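# Level the flower dryer ring and keep flowers clipped

## Task

Get the dryer's ring to hang level without deforming any flower stem. At the end the dryer must hang free on its rail, and each flower must hang upside down, held in its clip by the stem.

## Robot and tools

ROBOT. Two six-joint FANUC CRX-5iA arms, left_arm and right_arm, each carrying a Robotiq 140 two-finger gripper whose fingers can fold at a hinge. Measured bases in the scene frame: left_arm at (+0.027, +0.363, +0.035) m, right_arm at (+0.001, -0.329, +0.035) m, both turned only slightly about z. A camera stand sits behind the arms.

FRAMES. Scene frame: origin at table-top height, midway between the nominal bases. +x points out over the table, +z up, and left_arm is on the +y side. Arm names do not match image sides. Each arm reports its hand position (metres), quaternion (wxyz), velocities and wrist-camera pose in its own base frame. Fixed cameras and the table use the scene frame. In the gripper frame the fingers point along +z and close along y. end_effector_position is the point between the pads when they are shut. Fingertips extend about 33 mm past it at gaps up to 40 mm, and about 9 mm past it when fully open.

JOINT ORDER for every arm: waist J1, shoulder J2, elbow J3, forearm roll J4, wrist pitch J5, wrist roll J6. All angles are in radians. Ranges: J1 ±3.491, J2 ±3.140, J3 -1.187 to 4.328, J4 ±3.316, J5 ±3.140, J6 ±3.927. A target more than 0.010 beyond a limit, and further out than the current angle, is refused. Targets slightly past a real end are clipped, and the result reports "joint sent to its limit".

ROW FORMAT, shared by both motion tools. One flat list of 18 numbers covers both arms, even if only one arm moves. The first six are left_arm's absolute joint targets (rad). Then come left_arm's gripper position, force_limit and speed. Then the same nine numbers for right_arm. The gripper numbers are scaled from -1 to 1. position: +1 is fully open (140 mm), about -0.8 brings the pads together, and -1 closes until blocked. force_limit sets grip force after a slow close: about 14 N at -1, 40 N at 0, 58 N at +1. speed sets finger speed: about 30 mm/s at -1, 140 at 0, 250 at +1. Fast closes grip much harder, up to about 116 N. Both force_limit and speed start at +1. To leave a gripper unchanged, repeat the last numbers you sent for it.

TOOLS.
execute_actions(actions, cameras): actions is a list of actions. Each action is a table of up to 15 rows, one row per 1/30 s step. A shorter table repeats its last row to fill 15 steps. An empty list returns state plus all camera images.
move(target, speed, blend, stop_force, zero, blocking, cameras): target is one 18-number row, or a list of up to 15 rows, all absolute joint angles. Every joint is interpolated so they arrive together, so grippers trace curves and nothing avoids obstacles. speed is the top speed in rad/s of the joint with the farthest to go, 0.01 to 3.92, default 0.5. It can be one number or one per target. blend is a corner radius in rad for lists; 0 means stop at each target. stop_force is 12 to 80 N, one value for both arms. An arm halts when its estimated push against its motion exceeds that value; use it with low speed, and leave it out when backing away from a contact. zero (default true) re-zeroes that force estimate before the move. blocking=false returns after about 0.5 s while the move continues, and cannot be combined with stop_force. Gripper numbers in the first target are sent at the start. Gripper numbers in later targets are sent once everything is at rest there. The result adds a "move:" line: done, off_target (at rest but more than 0.01 rad from target), moving, held or fault, plus limits=held if steps were withheld.
wait(seconds 0 to 10, cameras): lets time pass while the last commands are held.
stop(cameras): brakes the running move; the fingers keep moving.
zoom_image(camera, region): region is [x0, y0, x1, y1] in image pixels, at most 504 by 504, taken from that camera's newest image.
read_manual(section): returns licence texts only.
finished_scene(scene): ends the current scene for good (1 or 2).
Cameras: cam_head_left, cam_head_right, cam_high, cam_low, cam_left_wrist, cam_right_wrist, all 672x504. Use ["all"] for every camera and [] for none.

RESULTS. Joint positions, Joint velocities and Joint targets are listed per arm in joint order. Velocities may show "within noise". Tool commands shows the current gripper numbers. object_status codes: 0 moving, 1 blocked while opening, 2 blocked while closing (likely holding something), 3 reached the target or pads met. position_measured is in counts: 3 open, 75 about 100 mm, 139 about 60 mm, 200 about 20 mm, 230 pads met. Flange force is the estimated outside force along the gripper axes, including held weight; it is noisy and absent near singular poses. "joint command not followed" means the inter-arm clearance check altered that arm's targets. MOTOR HOT warns that an over-temperature stop of 30 to 60 s may be coming.

GRIPPING ADVICE. Grip with the outer quarter of the pads for a predictable squeeze; deeper grips fold the fingers and may slip or over-squeeze. Fingertips pushed into a surface fold easily. To grip harder, raise force_limit and nudge position (-1 to -0.98). To grip softer, reopen and close slowly.

AVOID. A net force of 150 N or a joint torque limit (145 N m for J1 to J3, 36.4 N m for J4 to J6) freezes that arm for 10 s. The arms are stiff, so commanding even a little beyond a firm contact can trigger this. Do not let the arms collide or grip each other's fingers. Do not drop items, release them while moving, slam, strike fixed objects, or twist stiff parts. Nothing may end up off the table. Keep stems unbent and handle the dryer gently. Thinking time lets the scene run on.

Each tool is called after "Call:" in YAML: its name, and indented under it one key for each argument.

## Session

Call:
execute_actions:
  actions: []

Scene clock: 0.00 s.
left_arm: end_effector_position=(+0.4878, +0.2346, +0.1725) position_measured=3 object_status=3 end_effector_quat_wxyz=(-0.077, -0.598, +0.778, -0.179) | right_arm: end_effector_position=(+0.3318, +0.2316, +0.1285) position_measured=3 object_status=3 end_effector_quat_wxyz=(+0.292, +0.842, +0.039, +0.452)
Joint positions: left_arm=[0.892 0.358 0.111 0.31 -1.566 -1.193] | right_arm=[1.659 0.183 -0.816 0.835 -1.5 -0.492]
Joint velocities: within noise
Flange force (N): no reading
Joint targets: left_arm=[0.892 0.358 0.111 0.310 -1.566 -1.193] | right_arm=[1.659 0.183 -0.816 0.835 -1.500 -0.492]
Tool commands: left_gripper/position=+1.0 left_gripper/force_limit=+1.0 left_gripper/speed=+1.0 right_gripper/position=+1.0 right_gripper/force_limit=+1.0 right_gripper/speed=+1.0

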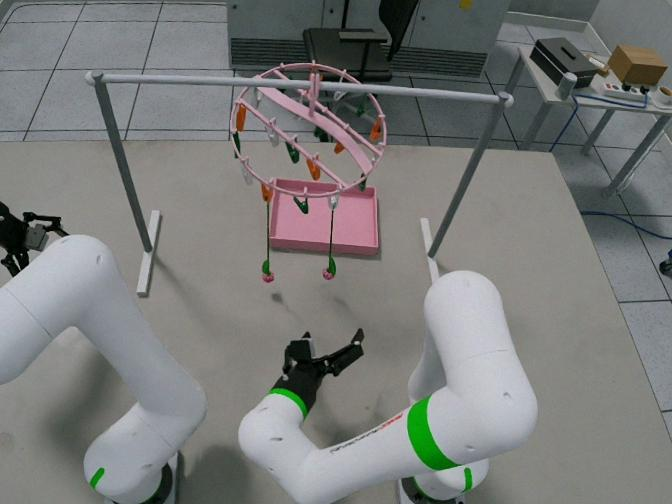

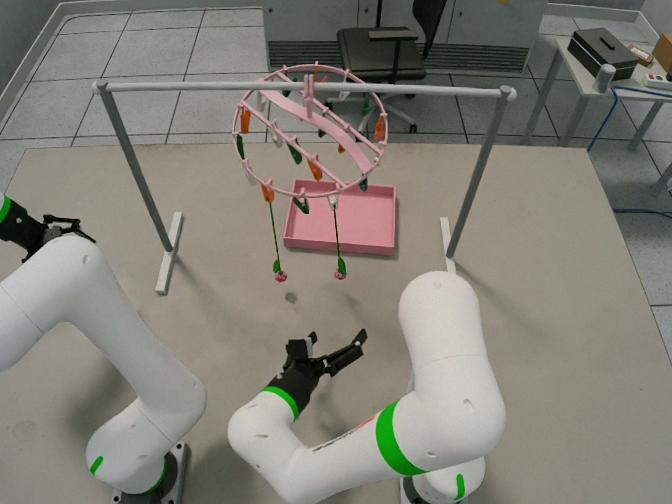

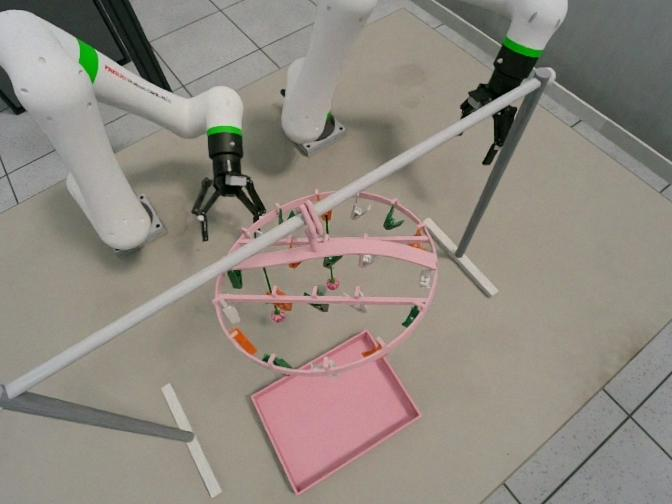

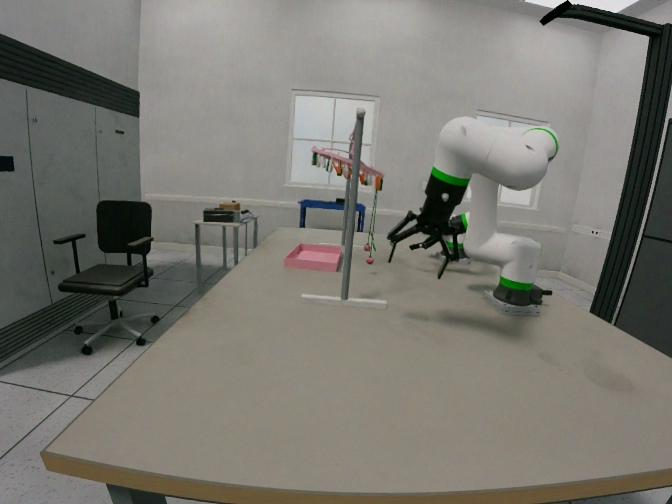

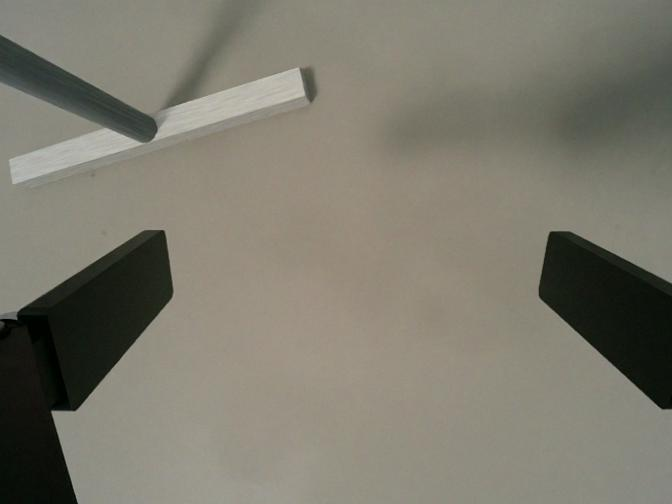

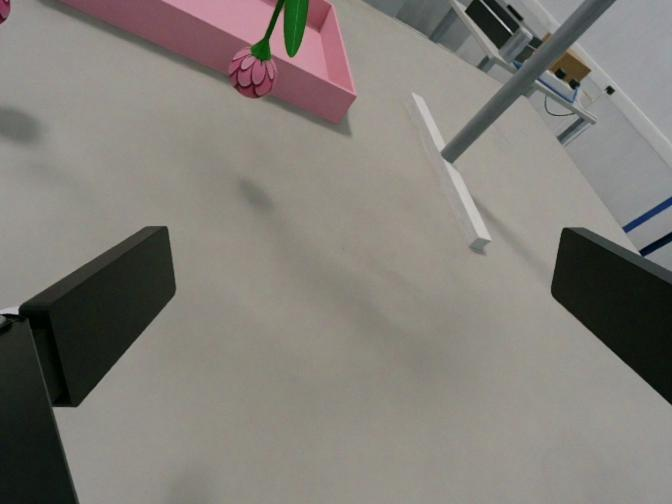

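Call:
zoom_image:
  camera: "cam_head_left"
  region: [210, 50, 410, 290]

Call:
zoom_image:
  camera: "cam_high"
  region: [190, 170, 460, 390]

Call:
zoom_image:
  camera: "cam_low"
  region: [280, 90, 440, 290]

Call:
zoom_image:
  camera: "cam_head_right"
  region: [210, 50, 410, 290]

Scaled by 2.100 from the camera's 672x504 image, which has a finer 960x720 frame.

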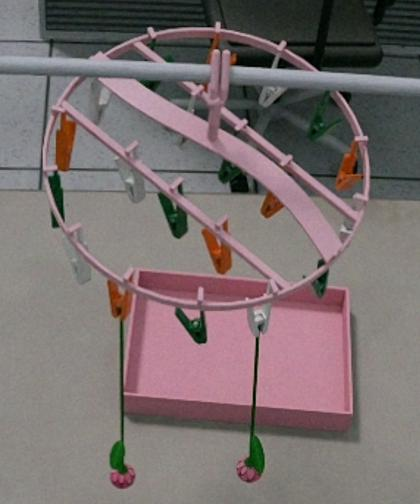

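Scaled by 1.867 from the camera's 672x504 image, which has a finer 960x720 frame.

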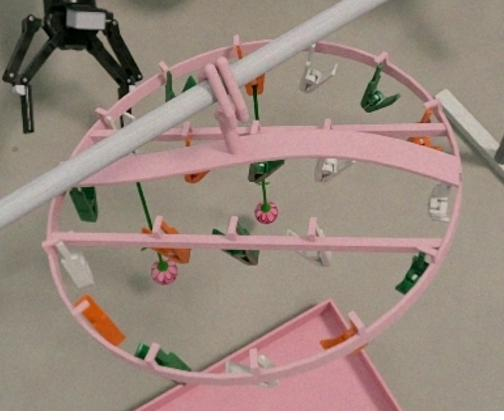

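Scaled by 2.520 from the camera's 672x504 image, which has a finer 960x720 frame.

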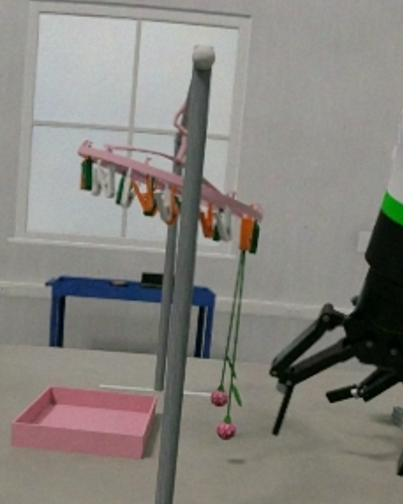

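Scaled by 2.100 from the camera's 672x504 image, which has a finer 960x720 frame.

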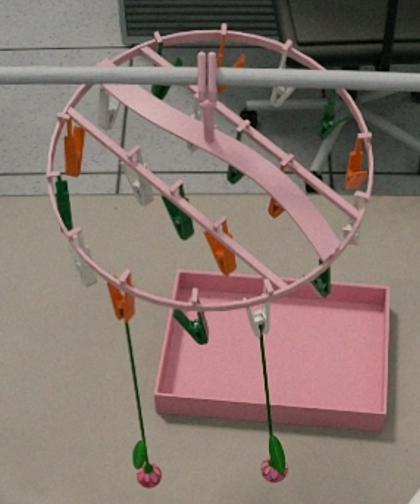

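Call:
move:
  target:
    - [0.7,-0.6,-1.0,0.1,-0.5,0.2,1,1,1,1.659,0.183,-0.816,0.835,-1.5,-0.492,1,1,1]
    - [-0.337,-0.712,-1.094,0,0.47,1.571,1,1,1,1.659,0.183,-0.816,0.835,-1.5,-0.492,1,1,1]
  blend: [0.2,0]
  speed: [1.0]
  cameras: ["cam_left_wrist","cam_head_left","cam_high"]

Call:
zoom_image:
  camera: "cam_left_wrist"
  region: [100, 0, 600, 300]

speed must be one number or one for each of the 2 targets, got a list of 1; nothing of the call was run

Scaled by 1.008 from the camera's 672x504 image, which has a finer 960x720 frame.

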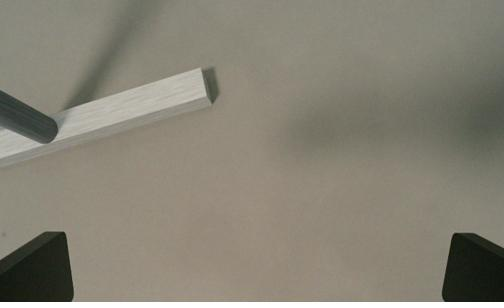

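Call:
move:
  target:
    - [0.7,-0.6,-1.0,0.1,-0.5,0.2,1,1,1,1.659,0.183,-0.816,0.835,-1.5,-0.492,1,1,1]
    - [-0.337,-0.712,-1.094,0,0.47,1.571,1,1,1,1.659,0.183,-0.816,0.835,-1.5,-0.492,1,1,1]
  blend: [0.2,0]
  speed: 1.0
  cameras: ["cam_left_wrist","cam_head_left","cam_high"]

Call:
zoom_image:
  camera: "cam_left_wrist"
  region: [100, 0, 600, 300]

Scene clock: 110.57 s.
left_arm: end_effector_position=(+0.4160, -0.2835, +0.3664) position_measured=3 object_status=3 end_effector_quat_wxyz=(+0.124, +0.666, -0.113, +0.727) | right_arm: end_effector_position=(+0.3318, +0.2314, +0.1283) position_measured=3 object_status=3 end_effector_quat_wxyz=(+0.292, +0.842, +0.039, +0.451)
Joint positions: left_arm=[-0.337 -0.712 -1.094 0 0.47 1.571] | right_arm=[1.659 0.183 -0.816 0.835 -1.5 -0.492]
Flange force (N): left_arm=no reading | right_arm=[1.8 -3.7 0.6]
Joint targets: left_arm=[-0.337 -0.712 -1.094 0.000 0.470 1.571] | right_arm=[1.659 0.183 -0.816 0.835 -1.500 -0.492]
move: done
camera_calibration:
cam_left_wrist: T_world_to_cam=[[-0.341782, -0.939775, 0.00287551, -0.117337], [-0.231561, 0.0812491, -0.969421, 0.480966], [0.910804, -0.331996, -0.245385, -0.239603], [0, 0, 0, 1]] pos_world=[0.289501, -0.228896, 0.407801]
Images, in order (width x height): cam_head_left 672x504, cam_high 672x504, cam_left_wrist 672x504.

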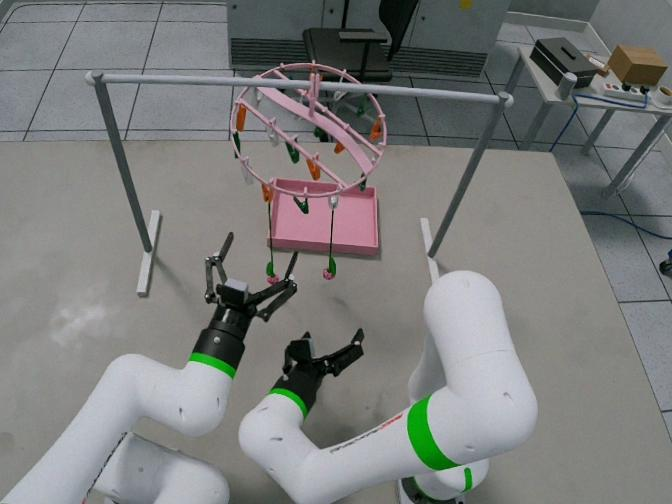

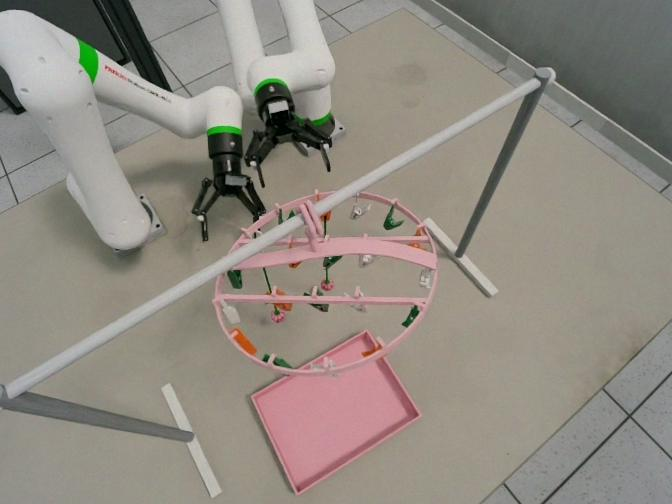

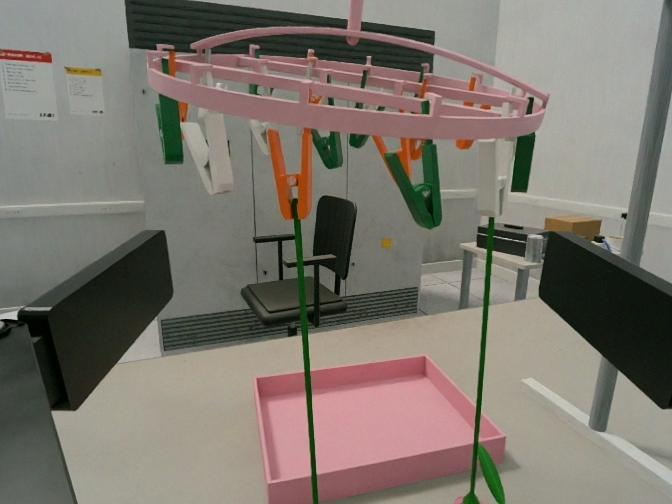

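Scaled by 1.008 from the camera's 672x504 image, which has a finer 960x720 frame.

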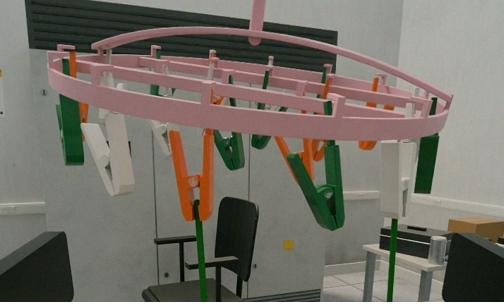

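Call:
zoom_image:
  camera: "cam_high"
  region: [200, 270, 450, 390]

Call:
zoom_image:
  camera: "cam_left_wrist"
  region: [120, 20, 350, 240]

Call:
zoom_image:
  camera: "cam_left_wrist"
  region: [340, 20, 570, 240]

Call:
zoom_image:
  camera: "cam_head_left"
  region: [225, 55, 395, 205]

Scaled by 2.016 from the camera's 672x504 image, which has a finer 960x720 frame.

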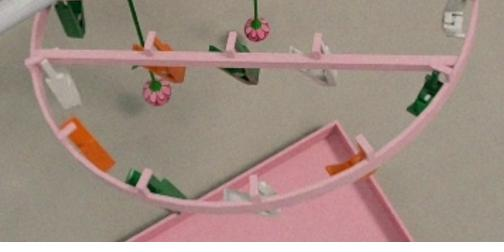

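Scaled by 2.191 from the camera's 672x504 image, which has a finer 960x720 frame.

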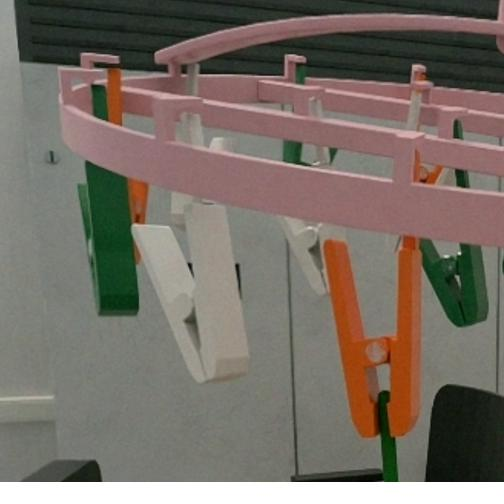

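Scaled by 2.191 from the camera's 672x504 image, which has a finer 960x720 frame.

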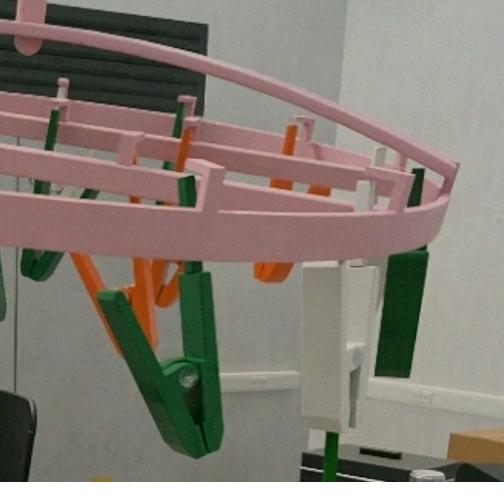

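Scaled by 2.965 from the camera's 672x504 image, which has a finer 960x720 frame.

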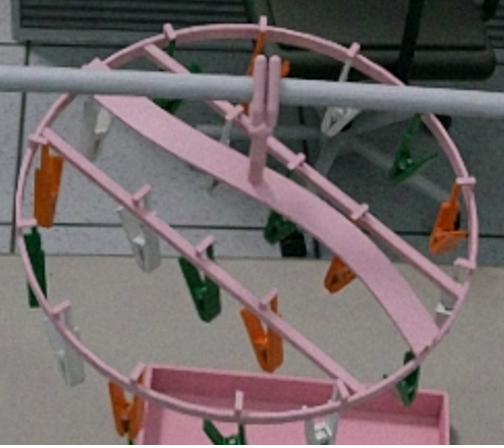

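Call:
move:
  target:
    - [-0.337,-0.712,-1.094,0,0.47,1.571,1,1,1,1.2,-0.3,-0.3,0.3,-1.5,0,1,1,1]
    - [-0.337,-0.712,-1.094,0,0.47,1.571,1,1,1,-0.55,-0.1,-0.4,-1.3,-1.5,0.5,1,1,1]
    - [-0.337,-0.712,-1.094,0,0.47,1.571,1,1,1,-0.538,0.255,-0.367,-1.563,-1.581,0.62,1,1,1]
  blend: [0.2,0.15,0]
  speed: 0.9
  cameras: ["cam_right_wrist","cam_head_left","cam_high"]

Scene clock: 288.97 s.
left_arm: end_effector_position=(+0.4159, -0.2835, +0.3664) position_measured=3 object_status=3 end_effector_quat_wxyz=(+0.124, +0.666, -0.113, +0.727) | right_arm: end_effector_position=(+0.5021, +0.1143, +0.2254) position_measured=3 object_status=3 end_effector_quat_wxyz=(+0.612, -0.353, +0.613, +0.354)
Joint positions: left_arm=[-0.337 -0.712 -1.094 0 0.47 1.571] | right_arm=[-0.538 0.255 -0.367 -1.563 -1.581 0.62]
Flange force (N): left_arm=no reading | right_arm=[2.6 -2.1 -1.6]
Joint targets: left_arm=[-0.337 -0.712 -1.094 0.000 0.470 1.571] | right_arm=[-0.538 0.255 -0.367 -1.563 -1.581 0.620]
move: done
camera_calibration:
cam_right_wrist: T_world_to_cam=[[-0.852592, 0.522467, 0.0106771, 0.379892], [-0.161499, -0.282865, 0.945466, -0.0951183], [0.496995, 0.804373, 0.325547, -0.268658], [0, 0, 0, 1]] pos_world=[0.442053, -0.00928573, 0.173336]
Images, in order (width x height): cam_head_left 672x504, cam_high 672x504, cam_right_wrist 672x504.

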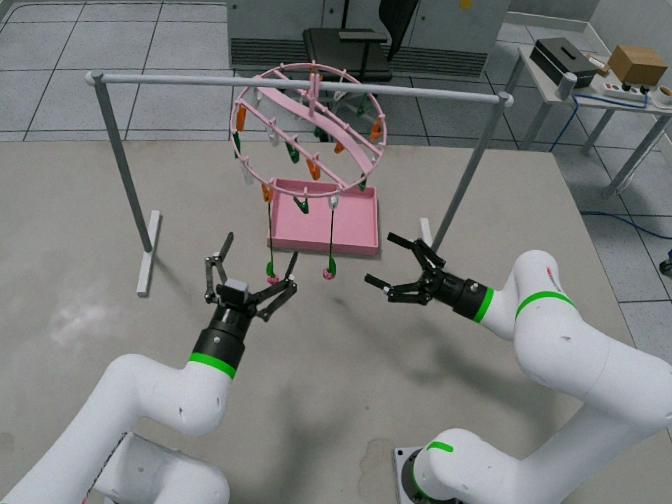

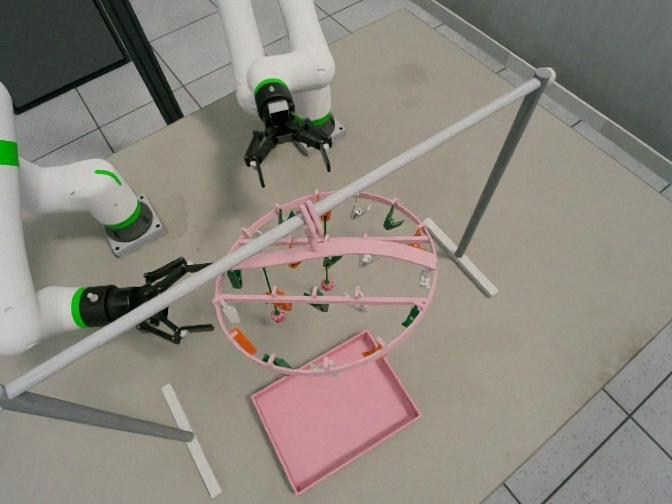

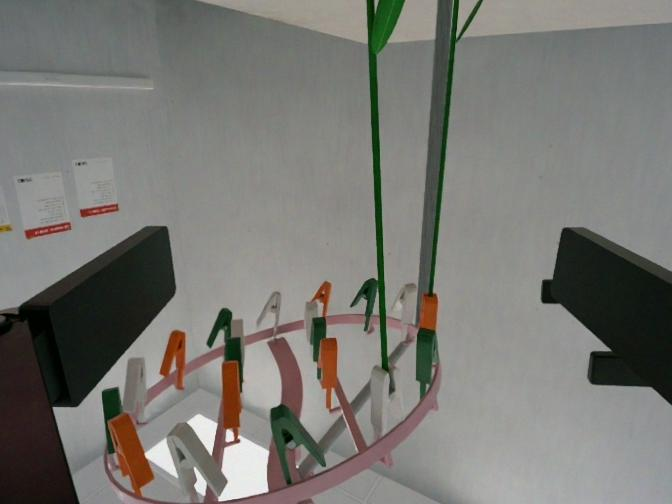

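Call:
move:
  target:
    - [-0.9,-0.712,-1.094,-1.59,-1.4,0.127,1,1,1,-0.264,0.269,-0.354,-1.723,-1.361,0.636,1,1,1]
    - [-1.415,0.11,-0.014,-1.59,-1.4155,0.127,1,1,1,-0.264,0.269,-0.354,-1.723,-1.361,0.636,1,1,1]
  blend: [0.1,0]
  speed: 0.8
  cameras: ["cam_right_wrist","cam_left_wrist","cam_head_left"]

Scene clock: 320.90 s.
left_arm: end_effector_position=(+0.3074, -0.2530, +0.0671) position_measured=3 object_status=3 end_effector_quat_wxyz=(-0.204, +0.600, -0.646, +0.426) | right_arm: end_effector_position=(+0.5296, +0.1639, +0.2251) position_measured=3 object_status=3 end_effector_quat_wxyz=(+0.613, -0.354, +0.612, +0.353)
Joint positions: left_arm=[-0.557 -0.712 -1.094 -0.621 -0.261 1.007] | right_arm=[-0.413 0.261 -0.361 -1.636 -1.481 0.627]
Flange force (N): left_arm=no reading | right_arm=[3.6 -3.4 -1.9]
Joint targets: left_arm=[-0.557 -0.712 -1.094 -0.621 -0.261 1.007] | right_arm=[-0.413 0.261 -0.361 -1.636 -1.481 0.627]
led back after a hold (left arm): the arm was led back toward your command in small steps, so it may still be short of it.
move: held (left_arm; a check stopped the path), off_target (right_arm; braked when a check withheld steps of left_arm); path passed 0 of 2 targets; limits=held; left_arm: the wrist pitch is farthest, 1.155 rad from its target; right_arm: the waist is farthest, 0.149 rad from its target
joint command not followed: on one or more control steps a check withheld the commanded joint targets of the left arm, and it was not sent them on those steps.
cause: the commanded joint targets, or the way to them, would bring two parts of the arm too close to each other (the joints along the arm from the elbow to the wrist pitch lie between them).
camera_calibration:
cam_left_wrist: T_world_to_cam=[[-0.611119, -0.0810437, -0.787379, 0.228176], [-0.0682544, 0.996435, -0.0495863, 0.282887], [0.78859, 0.0234389, -0.614472, -0.0517551], [0, 0, 0, 1]] pos_world=[0.199565, -0.262173, 0.161886]
cam_right_wrist: T_world_to_cam=[[-0.853119, 0.52167, 0.0068855, 0.378637], [-0.164614, -0.281679, 0.945283, -0.0748492], [0.495065, 0.805305, 0.32618, -0.321273], [0, 0, 0, 1]] pos_world=[0.469753, 0.0401153, 0.172939]
Images, in order (width x height): cam_head_left 672x504, cam_left_wrist 672x504, cam_right_wrist 672x504.

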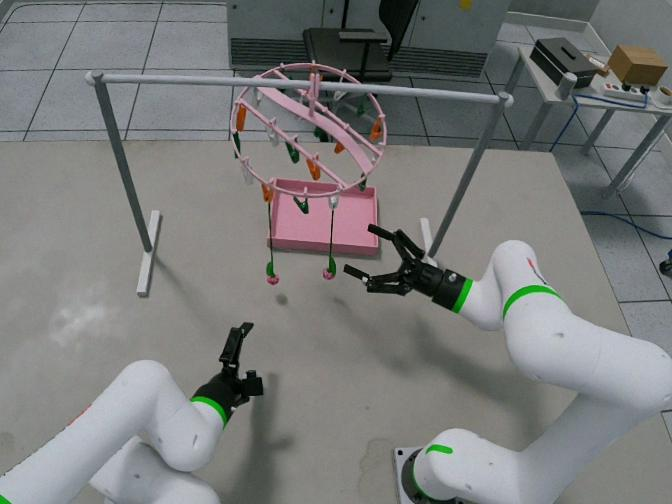

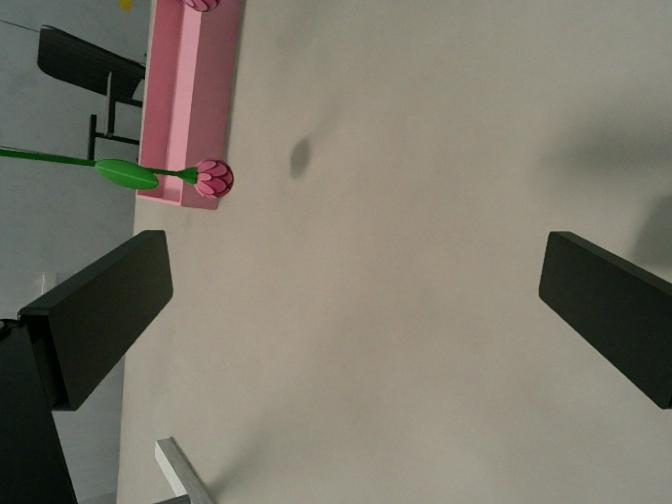

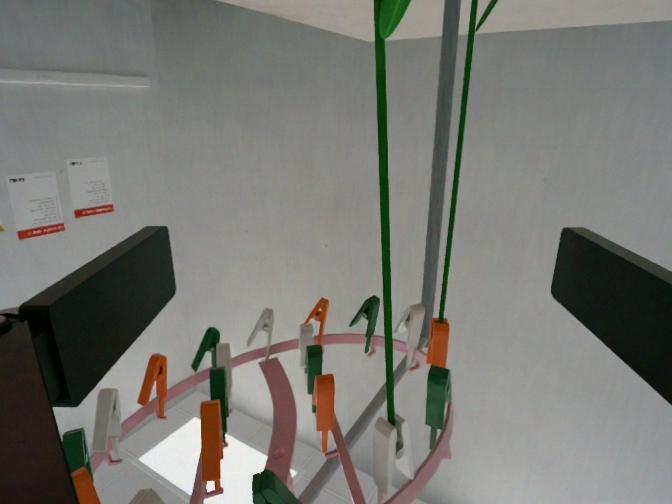

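Call:
move:
  target:
    - [-0.7,-0.45,-0.65,-0.8,-0.5,0.8,1,1,1,-0.264,0.269,-0.354,-1.723,-1.361,0.636,1,1,1]
    - [-1.1,-0.35,-0.5,-1.59,-1.4,0.127,1,1,1,-0.264,0.269,-0.354,-1.723,-1.361,0.636,1,1,1]
    - [-1.415,0.11,-0.014,-1.59,-1.4155,0.127,1,1,1,-0.264,0.269,-0.354,-1.723,-1.361,0.636,1,1,1]
  blend: [0.1,0.1,0]
  speed: 0.7
  cameras: ["cam_right_wrist","cam_left_wrist","cam_head_left"]

Scene clock: 334.30 s.
left_arm: end_effector_position=(+0.4297, -0.4499, +0.4103) position_measured=3 object_status=3 end_effector_quat_wxyz=(+0.707, +0.000, +0.707, -0.001) | right_arm: end_effector_position=(+0.5530, +0.2280, +0.2246) position_measured=3 object_status=3 end_effector_quat_wxyz=(+0.611, -0.353, +0.613, +0.355)
Joint positions: left_arm=[-1.415 0.11 -0.014 -1.59 -1.416 0.127] | right_arm=[-0.264 0.269 -0.354 -1.723 -1.361 0.636]
Flange force (N): left_arm=[-0.5 -1.9 0.7] | right_arm=[5.1 -3.2 0.0]
Joint targets: left_arm=[-1.415 0.110 -0.014 -1.590 -1.415 0.127] | right_arm=[-0.264 0.269 -0.354 -1.723 -1.361 0.636]
move: done
camera_calibration:
cam_left_wrist: T_world_to_cam=[[-0.0110648, 0.999924, -0.00535921, 0.464724], [-0.329348, 0.00141614, 0.944208, -0.238782], [0.944144, 0.0122125, 0.329307, -0.391843], [0, 0, 0, 1]] pos_world=[0.296456, -0.459565, 0.356987]
cam_right_wrist: T_world_to_cam=[[-0.853931, 0.520256, 0.0116593, 0.364895], [-0.159599, -0.283154, 0.945702, -0.0550457], [0.495308, 0.805703, 0.324826, -0.384309], [0, 0, 0, 1]] pos_world=[0.493162, 0.104214, 0.172636]
Images, in order (width x height): cam_head_left 672x504, cam_left_wrist 672x504, cam_right_wrist 672x504.

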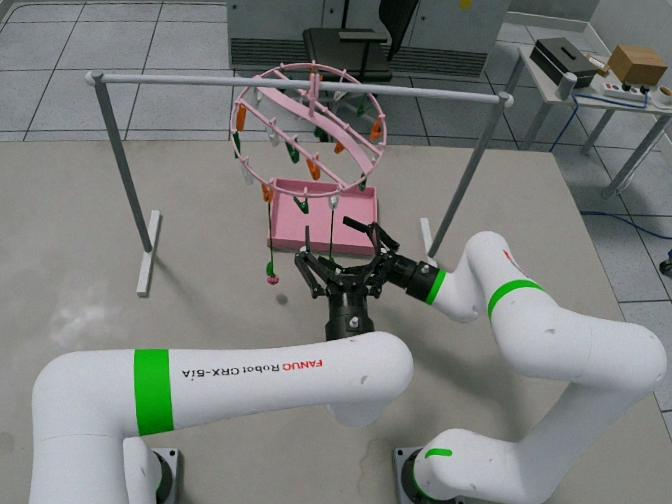

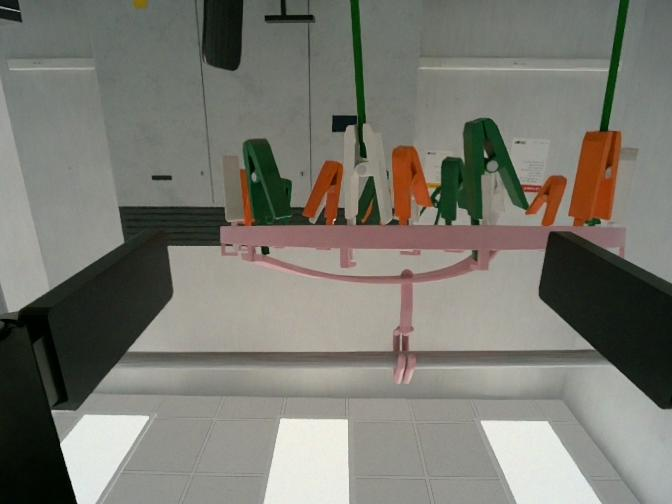

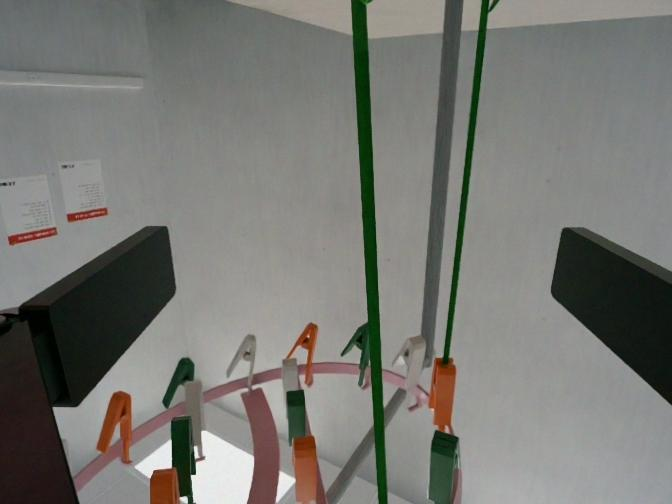

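Call:
move:
  target: [-1.415,0.11,-0.014,-1.59,-1.4155,0.127,-0.03,-1,0,-0.264,0.269,-0.354,-1.723,-1.361,0.636,-1,-1,-1]
  cameras: ["cam_right_wrist","cam_left_wrist"]

Scene clock: 364.17 s.
left_arm: end_effector_position=(+0.4297, -0.4500, +0.4103) position_measured=132 object_status=3 end_effector_quat_wxyz=(+0.707, +0.000, +0.707, -0.001) | right_arm: end_effector_position=(+0.5530, +0.2280, +0.2246) position_measured=224 object_status=2 end_effector_quat_wxyz=(+0.611, -0.353, +0.613, +0.355)
Joint positions: left_arm=[-1.415 0.11 -0.014 -1.59 -1.415 0.127] | right_arm=[-0.264 0.269 -0.354 -1.723 -1.361 0.636]
Flange force (N): left_arm=[-1.8 -1.3 0.7] | right_arm=[5.1 -2.8 -0.5]
Joint targets: left_arm=[-1.415 0.110 -0.014 -1.590 -1.415 0.127] | right_arm=[-0.264 0.269 -0.354 -1.723 -1.361 0.636]
move: done
camera_calibration:
cam_left_wrist: T_world_to_cam=[[-0.0109086, 0.999927, -0.00519869, 0.464721], [-0.329346, 0.00131603, 0.944208, -0.238829], [0.944146, 0.0120122, 0.329308, -0.391935], [0, 0, 0, 1]] pos_world=[0.296456, -0.459665, 0.356987]
cam_right_wrist: T_world_to_cam=[[-0.853931, 0.520256, 0.0116593, 0.364895], [-0.159599, -0.283154, 0.945702, -0.0550457], [0.495308, 0.805703, 0.324826, -0.384309], [0, 0, 0, 1]] pos_world=[0.493162, 0.104214, 0.172636]
Images, in order (width x height): cam_left_wrist 672x504, cam_right_wrist 672x504.

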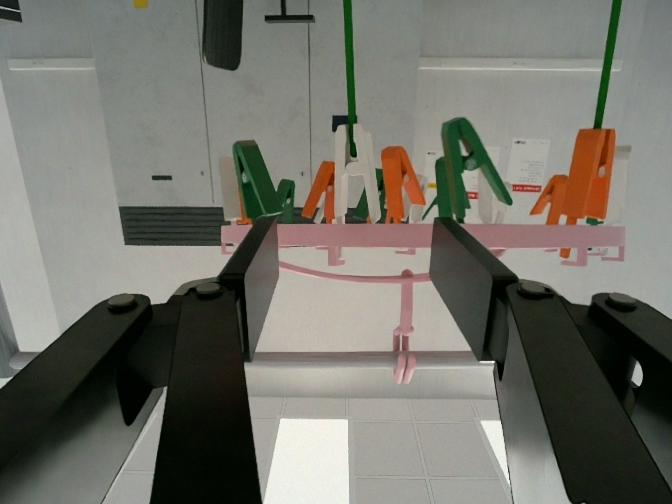

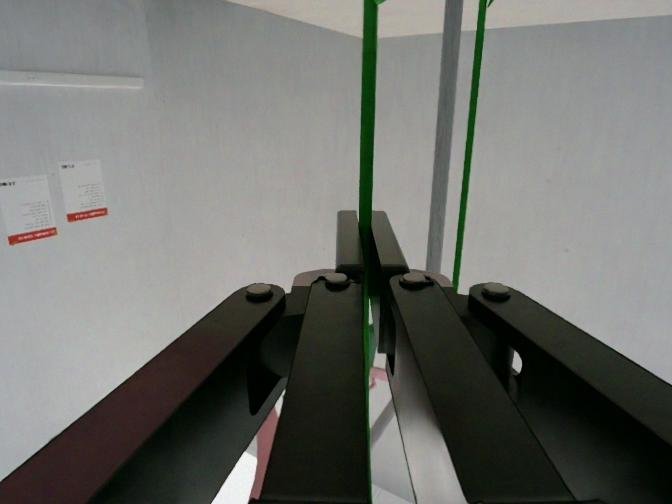

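Call:
move:
  target: [-1.2455,0.1393,0.0077,-1.616,-1.2305,0.138,-0.03,-1,0,-0.264,0.269,-0.354,-1.723,-1.361,0.636,-1,-1,-1]
  speed: 0.15
  cameras: ["cam_right_wrist","cam_left_wrist"]

Scene clock: 374.67 s.
left_arm: end_effector_position=(+0.5110, -0.4462, +0.4053) position_measured=132 object_status=3 end_effector_quat_wxyz=(+0.707, +0.007, +0.708, -0.006) | right_arm: end_effector_position=(+0.5530, +0.2280, +0.2246) position_measured=224 object_status=2 end_effector_quat_wxyz=(+0.611, -0.353, +0.613, +0.355)
Joint positions: left_arm=[-1.246 0.139 0.008 -1.616 -1.231 0.138] | right_arm=[-0.264 0.269 -0.354 -1.723 -1.361 0.636]
Flange force (N): left_arm=[-0.5 0.3 -0.5] | right_arm=[5.1 -4.7 -0.1]
Joint targets: left_arm=[-1.245 0.139 0.008 -1.616 -1.230 0.138] | right_arm=[-0.264 0.269 -0.354 -1.723 -1.361 0.636]
move: done
camera_calibration:
cam_left_wrist: T_world_to_cam=[[0.00629645, 0.999977, -0.00265669, 0.452011], [-0.328075, 0.00457543, 0.944641, -0.206749], [0.944631, -0.00507629, 0.328096, -0.474503], [0, 0, 0, 1]] pos_world=[0.377555, -0.453463, 0.352187]
cam_right_wrist: T_world_to_cam=[[-0.853931, 0.520256, 0.0116593, 0.364895], [-0.159599, -0.283154, 0.945702, -0.0550457], [0.495308, 0.805703, 0.324826, -0.384309], [0, 0, 0, 1]] pos_world=[0.493162, 0.104214, 0.172636]
Images, in order (width x height): cam_left_wrist 672x504, cam_right_wrist 672x504.

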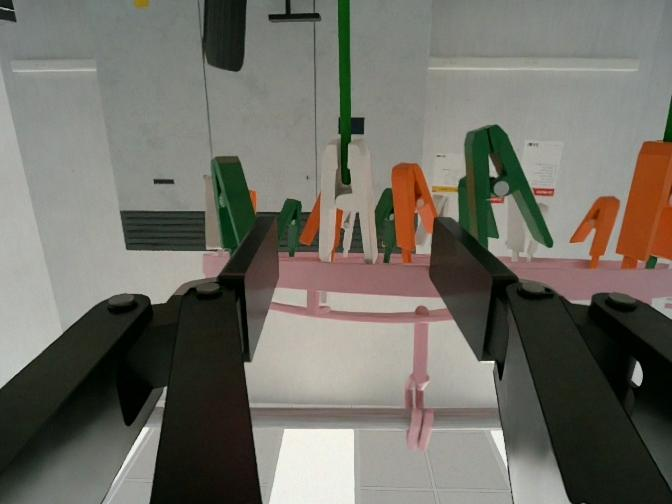

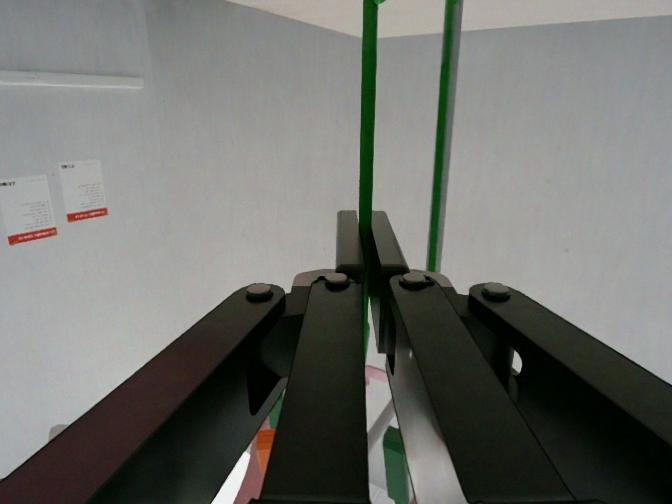

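Call:
wait:
  seconds: 0.1
  cameras: ["cam_head_left","cam_head_right","cam_low","cam_high","cam_left_wrist"]

Call:
zoom_image:
  camera: "cam_low"
  region: [280, 90, 440, 290]

Call:
zoom_image:
  camera: "cam_head_left"
  region: [220, 60, 410, 270]

Scene clock: 385.93 s.
left_arm: end_effector_position=(+0.5110, -0.4462, +0.4053) position_measured=132 object_status=3 end_effector_quat_wxyz=(+0.707, +0.007, +0.708, -0.006) | right_arm: end_effector_position=(+0.5530, +0.2280, +0.2246) position_measured=224 object_status=2 end_effector_quat_wxyz=(+0.611, -0.353, +0.613, +0.355)
Joint positions: left_arm=[-1.245 0.139 0.008 -1.616 -1.231 0.138] | right_arm=[-0.264 0.269 -0.354 -1.723 -1.361 0.636]
Flange force (N): left_arm=[0.0 0.0 -0.4] | right_arm=[4.9 -2.9 -0.2]
Joint targets: left_arm=[-1.245 0.139 0.008 -1.616 -1.230 0.138] | right_arm=[-0.264 0.269 -0.354 -1.723 -1.361 0.636]
Tool commands: left_gripper/position=-0.03 left_gripper/force_limit=-1.0 left_gripper/speed=+0.0 right_gripper/position=-1.0 right_gripper/force_limit=-1.0 right_gripper/speed=-1.0
wait: 0.10 s; at rest from the start
camera_calibration:
cam_left_wrist: T_world_to_cam=[[0.00629723, 0.999977, -0.00265648, 0.452011], [-0.328106, 0.00457566, 0.94463, -0.206734], [0.94462, -0.00507695, 0.328127, -0.47451], [0, 0, 0, 1]] pos_world=[0.377555, -0.453463, 0.352187]
Images, in order (width x height): cam_head_left 672x504, cam_head_right 672x504, cam_high 672x504, cam_low 672x504, cam_left_wrist 672x504.

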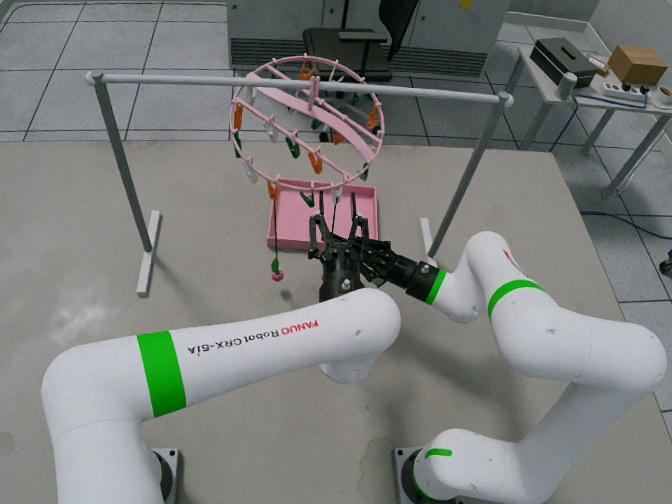

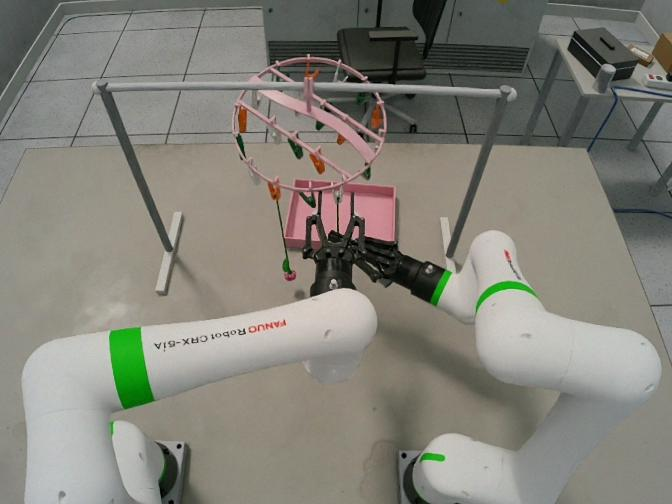

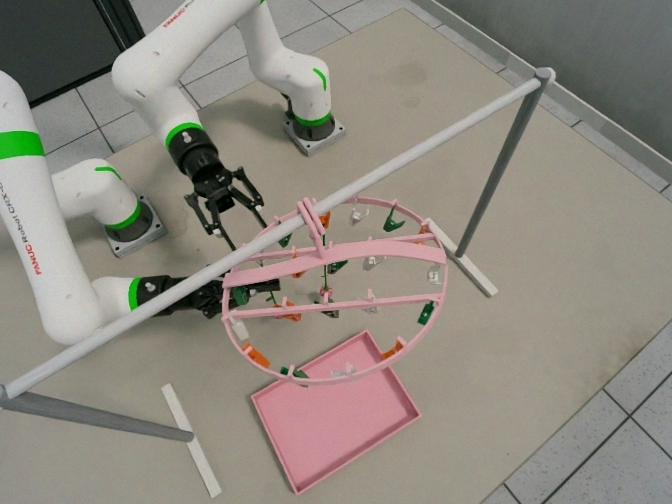

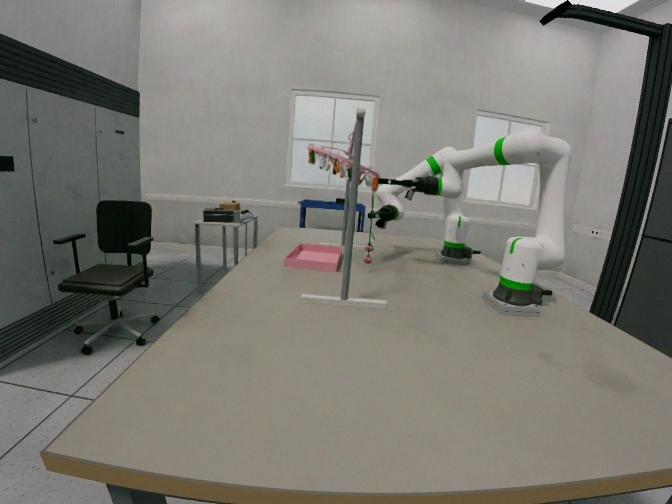

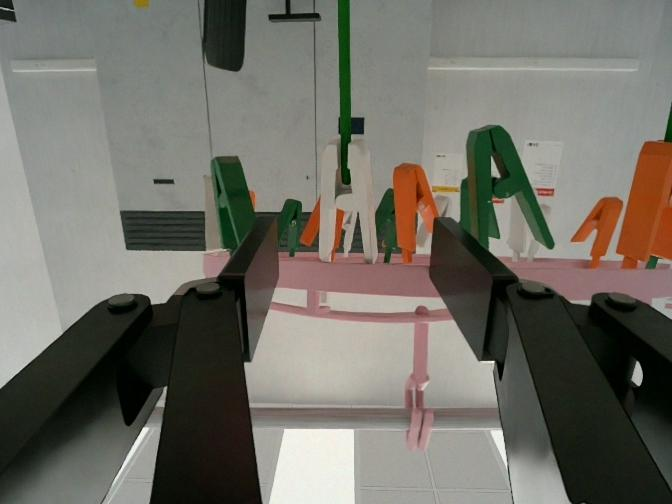

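Scaled by 2.520 from the camera's 672x504 image, which has a finer 960x720 frame.

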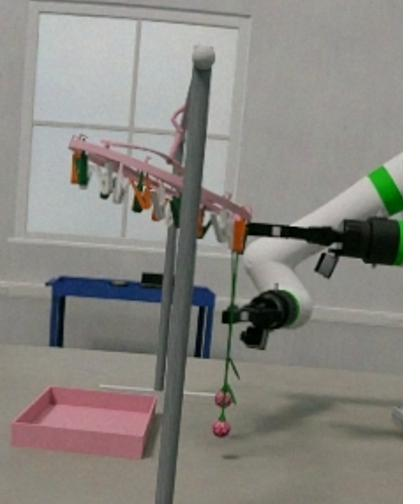

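Scaled by 2.400 from the camera's 672x504 image, which has a finer 960x720 frame.

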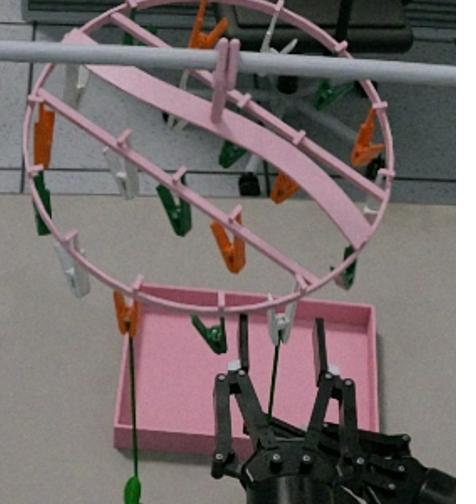

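Call:
move:
  target: [-1.185,0.1833,0.0585,-1.621,-1.188,0.135,-0.03,-1,0,-0.264,0.269,-0.354,-1.723,-1.361,0.636,-1,-1,-1]
  speed: 0.1
  cameras: ["cam_left_wrist","cam_head_left","cam_low"]

Call:
zoom_image:
  camera: "cam_head_left"
  region: [220, 60, 410, 270]

Call:
zoom_image:
  camera: "cam_low"
  region: [300, 120, 420, 260]

Scene clock: 402.63 s.
left_arm: end_effector_position=(+0.5451, -0.4472, +0.4057) position_measured=132 object_status=3 end_effector_quat_wxyz=(+0.707, +0.000, +0.707, +0.000) | right_arm: end_effector_position=(+0.5530, +0.2280, +0.2247) position_measured=224 object_status=2 end_effector_quat_wxyz=(+0.611, -0.353, +0.613, +0.355)
Joint positions: left_arm=[-1.185 0.183 0.058 -1.621 -1.188 0.135] | right_arm=[-0.264 0.269 -0.354 -1.723 -1.361 0.636]
Flange force (N): left_arm=[5.3 -0.8 -4.3] | right_arm=[-0.5 -6.5 2.1]
Joint targets: left_arm=[-1.185 0.183 0.058 -1.621 -1.188 0.135] | right_arm=[-0.264 0.269 -0.354 -1.723 -1.361 0.636]
move: done
camera_calibration:
cam_left_wrist: T_world_to_cam=[[-0.0114565, 0.999925, -0.0042234, 0.463038], [-0.329336, 0.000214751, 0.944213, -0.196991], [0.944143, 0.0122083, 0.329309, -0.499317], [0, 0, 0, 1]] pos_world=[0.411856, -0.456865, 0.352387]
Images, in order (width x height): cam_head_left 672x504, cam_low 672x504, cam_left_wrist 672x504.

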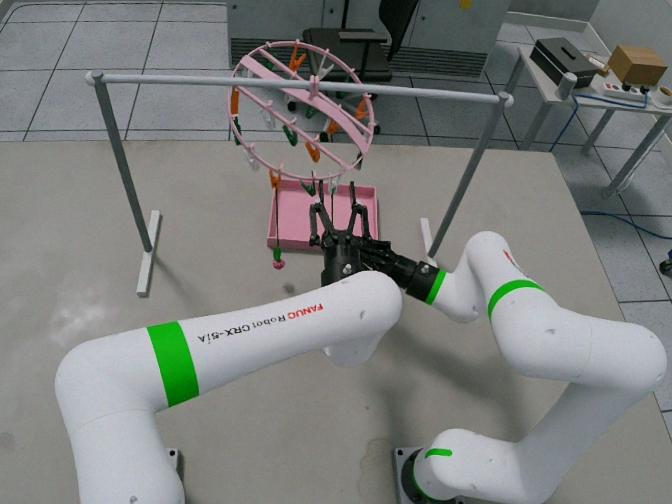

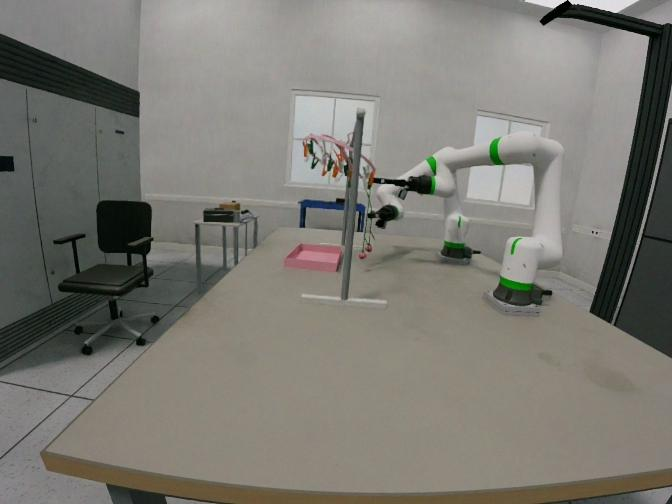

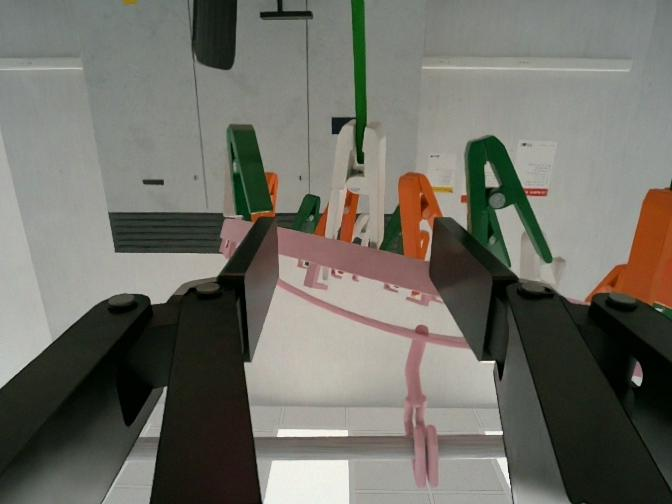

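Scaled by 2.400 from the camera's 672x504 image, which has a finer 960x720 frame.

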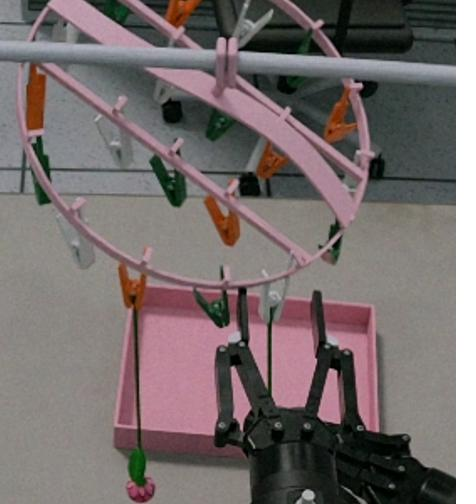

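Scaled by 3.600 from the camera's 672x504 image, which has a finer 960x720 frame.

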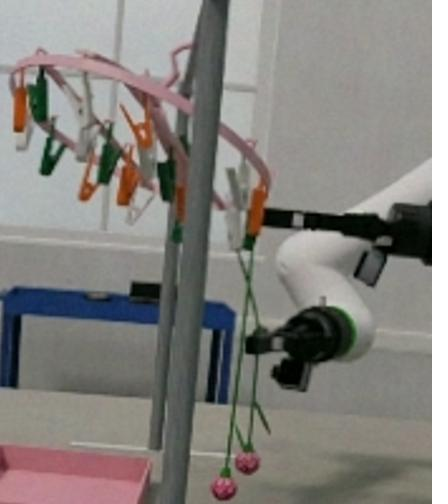

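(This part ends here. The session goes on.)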